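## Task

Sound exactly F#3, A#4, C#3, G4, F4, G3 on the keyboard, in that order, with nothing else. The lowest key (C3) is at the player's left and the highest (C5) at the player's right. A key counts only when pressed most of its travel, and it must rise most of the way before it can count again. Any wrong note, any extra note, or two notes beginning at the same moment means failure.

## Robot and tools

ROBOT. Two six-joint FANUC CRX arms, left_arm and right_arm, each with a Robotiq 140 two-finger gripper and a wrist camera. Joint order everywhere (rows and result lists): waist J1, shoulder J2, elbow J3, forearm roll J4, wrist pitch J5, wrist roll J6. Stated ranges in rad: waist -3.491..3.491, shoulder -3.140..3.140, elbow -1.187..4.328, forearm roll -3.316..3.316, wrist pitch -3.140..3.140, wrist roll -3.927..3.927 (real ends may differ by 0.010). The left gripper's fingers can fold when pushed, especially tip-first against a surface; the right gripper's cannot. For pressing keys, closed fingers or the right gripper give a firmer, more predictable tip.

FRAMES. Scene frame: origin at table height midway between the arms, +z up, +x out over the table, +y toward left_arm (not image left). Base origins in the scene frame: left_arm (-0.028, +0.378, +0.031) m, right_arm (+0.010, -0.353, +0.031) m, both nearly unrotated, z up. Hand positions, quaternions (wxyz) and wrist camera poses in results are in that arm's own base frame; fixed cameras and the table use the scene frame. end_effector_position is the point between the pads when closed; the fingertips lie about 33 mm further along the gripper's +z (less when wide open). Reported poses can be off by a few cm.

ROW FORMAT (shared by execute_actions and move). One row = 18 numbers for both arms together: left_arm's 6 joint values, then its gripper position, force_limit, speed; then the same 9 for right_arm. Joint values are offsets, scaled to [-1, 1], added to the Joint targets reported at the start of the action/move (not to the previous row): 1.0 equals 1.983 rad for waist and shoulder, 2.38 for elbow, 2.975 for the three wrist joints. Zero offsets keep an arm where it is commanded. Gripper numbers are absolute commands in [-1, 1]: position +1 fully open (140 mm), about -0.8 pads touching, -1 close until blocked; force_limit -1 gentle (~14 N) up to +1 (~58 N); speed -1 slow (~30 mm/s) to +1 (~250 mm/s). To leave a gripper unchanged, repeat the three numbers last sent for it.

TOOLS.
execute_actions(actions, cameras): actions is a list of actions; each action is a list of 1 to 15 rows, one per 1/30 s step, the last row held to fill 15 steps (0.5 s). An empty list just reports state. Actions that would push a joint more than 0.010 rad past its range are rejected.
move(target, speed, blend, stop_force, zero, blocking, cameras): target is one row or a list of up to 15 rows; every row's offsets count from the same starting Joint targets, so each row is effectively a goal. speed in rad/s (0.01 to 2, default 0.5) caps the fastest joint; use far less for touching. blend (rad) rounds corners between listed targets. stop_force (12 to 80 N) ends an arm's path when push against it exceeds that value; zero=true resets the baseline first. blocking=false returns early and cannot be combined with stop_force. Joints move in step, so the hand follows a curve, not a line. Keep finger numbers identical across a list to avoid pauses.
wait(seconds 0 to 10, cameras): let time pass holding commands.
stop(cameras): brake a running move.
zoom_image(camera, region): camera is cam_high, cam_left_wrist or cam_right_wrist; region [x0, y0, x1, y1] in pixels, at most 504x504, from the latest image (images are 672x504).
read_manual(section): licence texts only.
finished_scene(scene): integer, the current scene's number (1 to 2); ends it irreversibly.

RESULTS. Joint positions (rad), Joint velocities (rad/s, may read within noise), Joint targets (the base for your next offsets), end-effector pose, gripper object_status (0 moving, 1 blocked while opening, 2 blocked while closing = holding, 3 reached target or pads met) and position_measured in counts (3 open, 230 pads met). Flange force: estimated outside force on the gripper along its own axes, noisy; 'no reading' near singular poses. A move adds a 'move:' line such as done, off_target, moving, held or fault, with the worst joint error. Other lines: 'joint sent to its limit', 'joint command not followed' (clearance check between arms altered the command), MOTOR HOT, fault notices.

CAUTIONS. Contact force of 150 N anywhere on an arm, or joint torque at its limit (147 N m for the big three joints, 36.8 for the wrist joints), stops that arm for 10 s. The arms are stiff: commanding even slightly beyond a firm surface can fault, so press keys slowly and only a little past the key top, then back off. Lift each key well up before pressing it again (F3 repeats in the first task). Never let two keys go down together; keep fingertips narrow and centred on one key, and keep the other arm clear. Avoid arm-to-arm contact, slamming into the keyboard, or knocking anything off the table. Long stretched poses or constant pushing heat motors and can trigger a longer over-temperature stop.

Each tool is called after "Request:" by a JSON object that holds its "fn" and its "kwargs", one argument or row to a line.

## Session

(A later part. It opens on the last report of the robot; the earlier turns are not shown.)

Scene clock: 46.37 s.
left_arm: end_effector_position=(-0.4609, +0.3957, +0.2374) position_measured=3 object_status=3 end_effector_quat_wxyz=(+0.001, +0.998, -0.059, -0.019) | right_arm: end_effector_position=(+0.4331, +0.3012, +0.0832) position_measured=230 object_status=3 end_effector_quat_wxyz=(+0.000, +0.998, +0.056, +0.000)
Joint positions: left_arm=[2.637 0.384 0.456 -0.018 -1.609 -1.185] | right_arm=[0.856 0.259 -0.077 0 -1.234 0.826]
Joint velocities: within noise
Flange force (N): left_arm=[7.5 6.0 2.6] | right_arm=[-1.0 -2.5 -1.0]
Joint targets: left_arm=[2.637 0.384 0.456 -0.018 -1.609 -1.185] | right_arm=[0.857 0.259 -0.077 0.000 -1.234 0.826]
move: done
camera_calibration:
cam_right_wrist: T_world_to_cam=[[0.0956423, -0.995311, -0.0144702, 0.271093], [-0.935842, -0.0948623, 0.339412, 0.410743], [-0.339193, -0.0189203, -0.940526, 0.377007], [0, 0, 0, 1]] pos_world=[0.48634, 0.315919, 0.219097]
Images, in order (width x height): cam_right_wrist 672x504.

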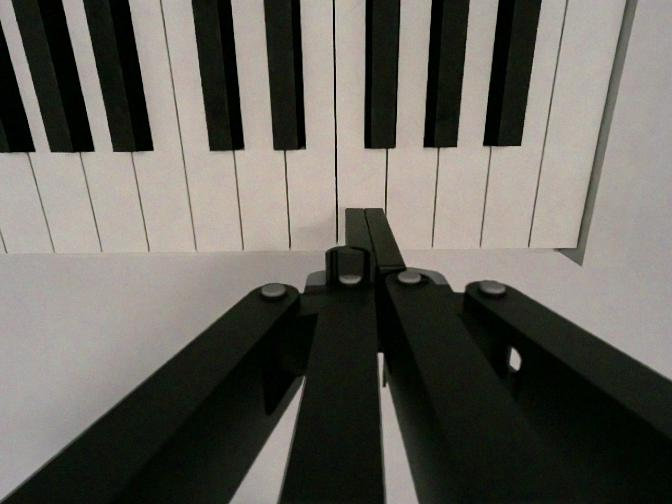

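Request:
{"fn": "move", "kwargs": {
  "target": [0,0,0,0,0,0,1,1,1,0,0.01839,-0.02247,0,0.03024,0,-1,-1,-1],
  "speed": 0.02,
  "stop_force": 16,
  "cameras": ["cam_right_wrist"]
}}

Request:
{"fn": "zoom_image", "kwargs": {
  "camera": "cam_right_wrist",
  "region": [250, 140, 450, 300]
}}

Scene clock: 51.43 s.
left_arm: end_effector_position=(-0.4609, +0.3957, +0.2374) position_measured=3 object_status=3 end_effector_quat_wxyz=(+0.001, +0.998, -0.059, -0.019) | right_arm: end_effector_position=(+0.4332, +0.3014, +0.0459) position_measured=230 object_status=3 end_effector_quat_wxyz=(-0.001, +0.998, +0.056, +0.000)
Joint positions: left_arm=[2.637 0.384 0.456 -0.018 -1.609 -1.185] | right_arm=[0.857 0.293 -0.127 0 -1.15 0.826]
Joint velocities: within noise
Flange force (N): left_arm=[7.3 6.9 2.7] | right_arm=[-6.2 -1.9 -26.1]
Joint targets: left_arm=[2.637 0.384 0.456 -0.018 -1.609 -1.185] | right_arm=[0.857 0.293 -0.127 0.000 -1.150 0.826]
move: contact (right_arm)
camera_calibration:
cam_right_wrist: T_world_to_cam=[[0.095644, -0.995308, -0.014619, 0.270701], [-0.935894, -0.0949175, 0.339255, 0.423568], [-0.339051, -0.0187659, -0.940581, 0.341857], [0, 0, 0, 1]] pos_world=[0.48643, 0.31605, 0.181804]
Images, in order (width x height): cam_right_wrist 672x504.

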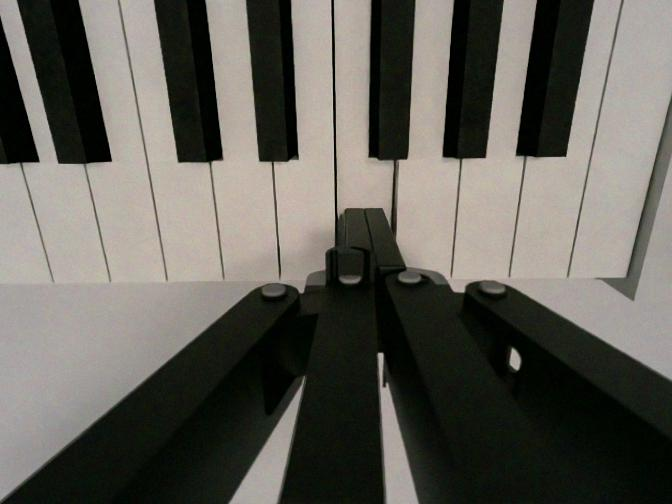

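Scaled by 2.520 from the camera's 672x504 image, which has a finer 960x720 frame.

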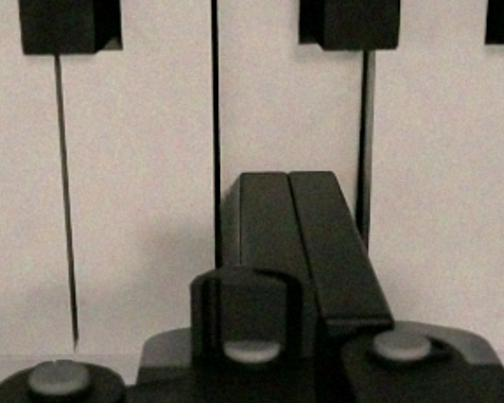

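Request:
{"fn": "move", "kwargs": {
  "target": [
    [0,0,0,0,0,0,1,1,1,0,-0.01563,0.01975,0,-0.02622,0,-1,-1,-1],
    [0,0,0,0,0,0,1,1,1,0.08671,0.07945,0.12932,0,-0.05077,-0.05796,-1,-1,-1]
  ],
  "speed": [0.12,0.25],
  "blend": 0.005,
  "cameras": ["cam_right_wrist"]
}}

Request:
{"fn": "zoom_image", "kwargs": {
  "camera": "cam_right_wrist",
  "region": [250, 140, 450, 300]
}}

Scene clock: 53.80 s.
left_arm: end_effector_position=(-0.4609, +0.3957, +0.2374) position_measured=3 object_status=3 end_effector_quat_wxyz=(+0.001, +0.998, -0.059, -0.019) | right_arm: end_effector_position=(+0.4174, +0.4409, +0.0832) position_measured=230 object_status=3 end_effector_quat_wxyz=(+0.000, +0.998, +0.056, +0.000)
Joint positions: left_arm=[2.637 0.384 0.456 -0.018 -1.609 -1.185] | right_arm=[1.028 0.45 0.181 0 -1.301 0.654]
Joint velocities: within noise
Flange force (N): left_arm=[7.7 6.5 3.3] | right_arm=[-0.8 -2.0 -0.3]
Joint targets: left_arm=[2.637 0.384 0.456 -0.018 -1.609 -1.185] | right_arm=[1.029 0.450 0.181 0.000 -1.301 0.654]
move: done
camera_calibration:
cam_right_wrist: T_world_to_cam=[[0.0951813, -0.995361, -0.0140648, 0.411841], [-0.935719, -0.0942811, 0.339913, 0.408932], [-0.339662, -0.0191927, -0.940352, 0.374642], [0, 0, 0, 1]] pos_world=[0.470698, 0.455675, 0.219086]
Images, in order (width x height): cam_right_wrist 672x504.

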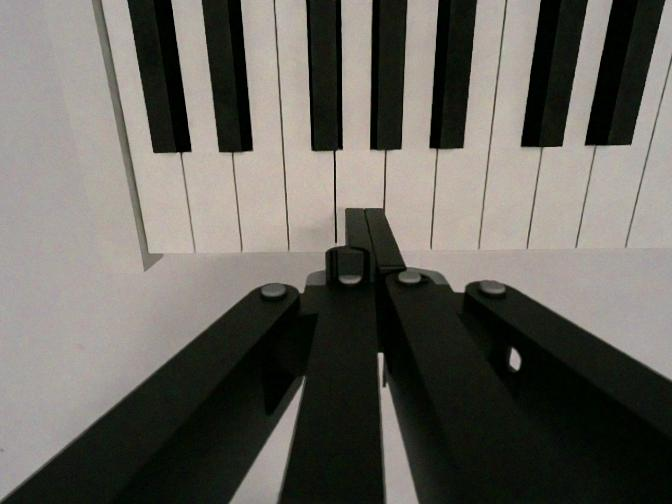

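Scaled by 2.520 from the camera's 672x504 image, which has a finer 960x720 frame.

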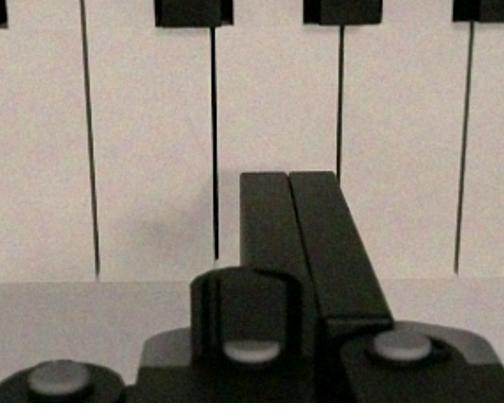

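Request:
{"fn": "move", "kwargs": {
  "target": [0,0,0,0,0,0,1,1,1,0,0.01529,-0.02259,0,0.02827,0,-1,-1,-1],
  "speed": 0.02,
  "stop_force": 16,
  "cameras": ["cam_right_wrist"]
}}

Request:
{"fn": "zoom_image", "kwargs": {
  "camera": "cam_right_wrist",
  "region": [250, 140, 450, 300]
}}

Request:
{"fn": "move", "kwargs": {
  "target": [0,0,0,0,0,0,1,1,1,0,-0.02,0.027,0,-0.0342,0,-1,-1,-1],
  "speed": 0.12,
  "cameras": ["cam_right_wrist"]
}}

Scene clock: 58.57 s.
left_arm: end_effector_position=(-0.4609, +0.3957, +0.2374) position_measured=3 object_status=3 end_effector_quat_wxyz=(+0.001, +0.998, -0.059, -0.019) | right_arm: end_effector_position=(+0.4175, +0.4411, +0.0462) position_measured=230 object_status=3 end_effector_quat_wxyz=(+0.000, +0.998, +0.056, +0.000)
Joint positions: left_arm=[2.637 0.384 0.456 -0.018 -1.609 -1.185] | right_arm=[1.029 0.478 0.131 0 -1.223 0.654]
Joint velocities: within noise
Flange force (N): left_arm=[7.7 6.1 3.1] | right_arm=[-5.7 -1.7 -23.4]
Joint targets: left_arm=[2.637 0.384 0.456 -0.018 -1.609 -1.185] | right_arm=[1.029 0.478 0.131 0.000 -1.223 0.654]
move: contact (right_arm)
camera_calibration:
cam_right_wrist: T_world_to_cam=[[0.0951981, -0.995356, -0.0142626, 0.411513], [-0.935763, -0.0943671, 0.339768, 0.421675], [-0.339536, -0.0189988, -0.940401, 0.33974], [0, 0, 0, 1]] pos_world=[0.470766, 0.455849, 0.182089]
Images, in order (width x height): cam_right_wrist 672x504.

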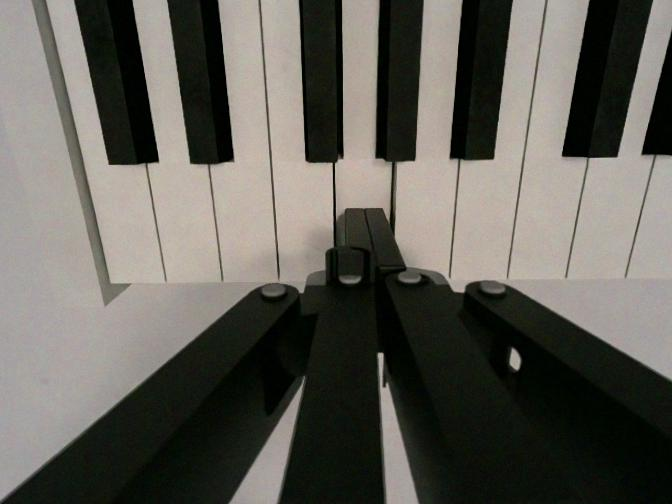

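Scaled by 2.520 from the camera's 672x504 image, which has a finer 960x720 frame.

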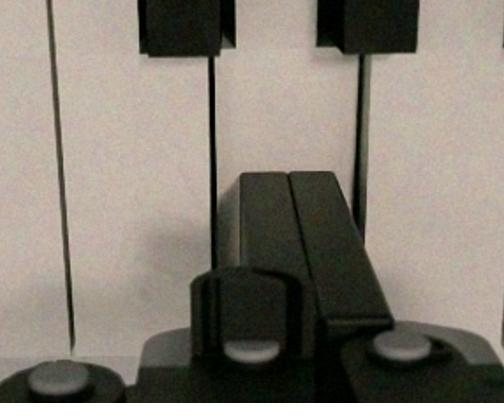

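Scene clock: 59.77 s.
left_arm: end_effector_position=(-0.4609, +0.3957, +0.2374) position_measured=3 object_status=3 end_effector_quat_wxyz=(+0.001, +0.998, -0.059, -0.019) | right_arm: end_effector_position=(+0.4171, +0.4404, +0.0961) position_measured=230 object_status=3 end_effector_quat_wxyz=(-0.001, +0.998, +0.056, +0.001)
Joint positions: left_arm=[2.637 0.384 0.456 -0.018 -1.609 -1.185] | right_arm=[1.029 0.439 0.196 0 -1.325 0.654]
Joint velocities: within noise
Flange force (N): left_arm=[6.3 5.4 2.3] | right_arm=[0.3 -3.0 -1.2]
Joint targets: left_arm=[2.637 0.384 0.456 -0.018 -1.609 -1.185] | right_arm=[1.029 0.439 0.196 0.000 -1.325 0.654]
move: done
camera_calibration:
cam_right_wrist: T_world_to_cam=[[0.0952364, -0.995326, -0.0159817, 0.411701], [-0.936133, -0.0950088, 0.338569, 0.4048], [-0.338505, -0.0172831, -0.940806, 0.385376], [0, 0, 0, 1]] pos_world=[0.47019, 0.454897, 0.232091]
Images, in order (width x height): cam_right_wrist 672x504.

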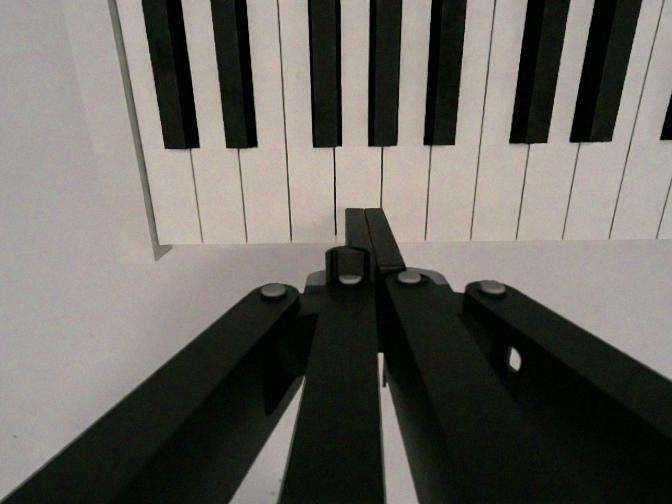

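Request:
{"fn": "finished_scene", "kwargs": {
  "scene": 2
}}

The scene is finished: the task was done.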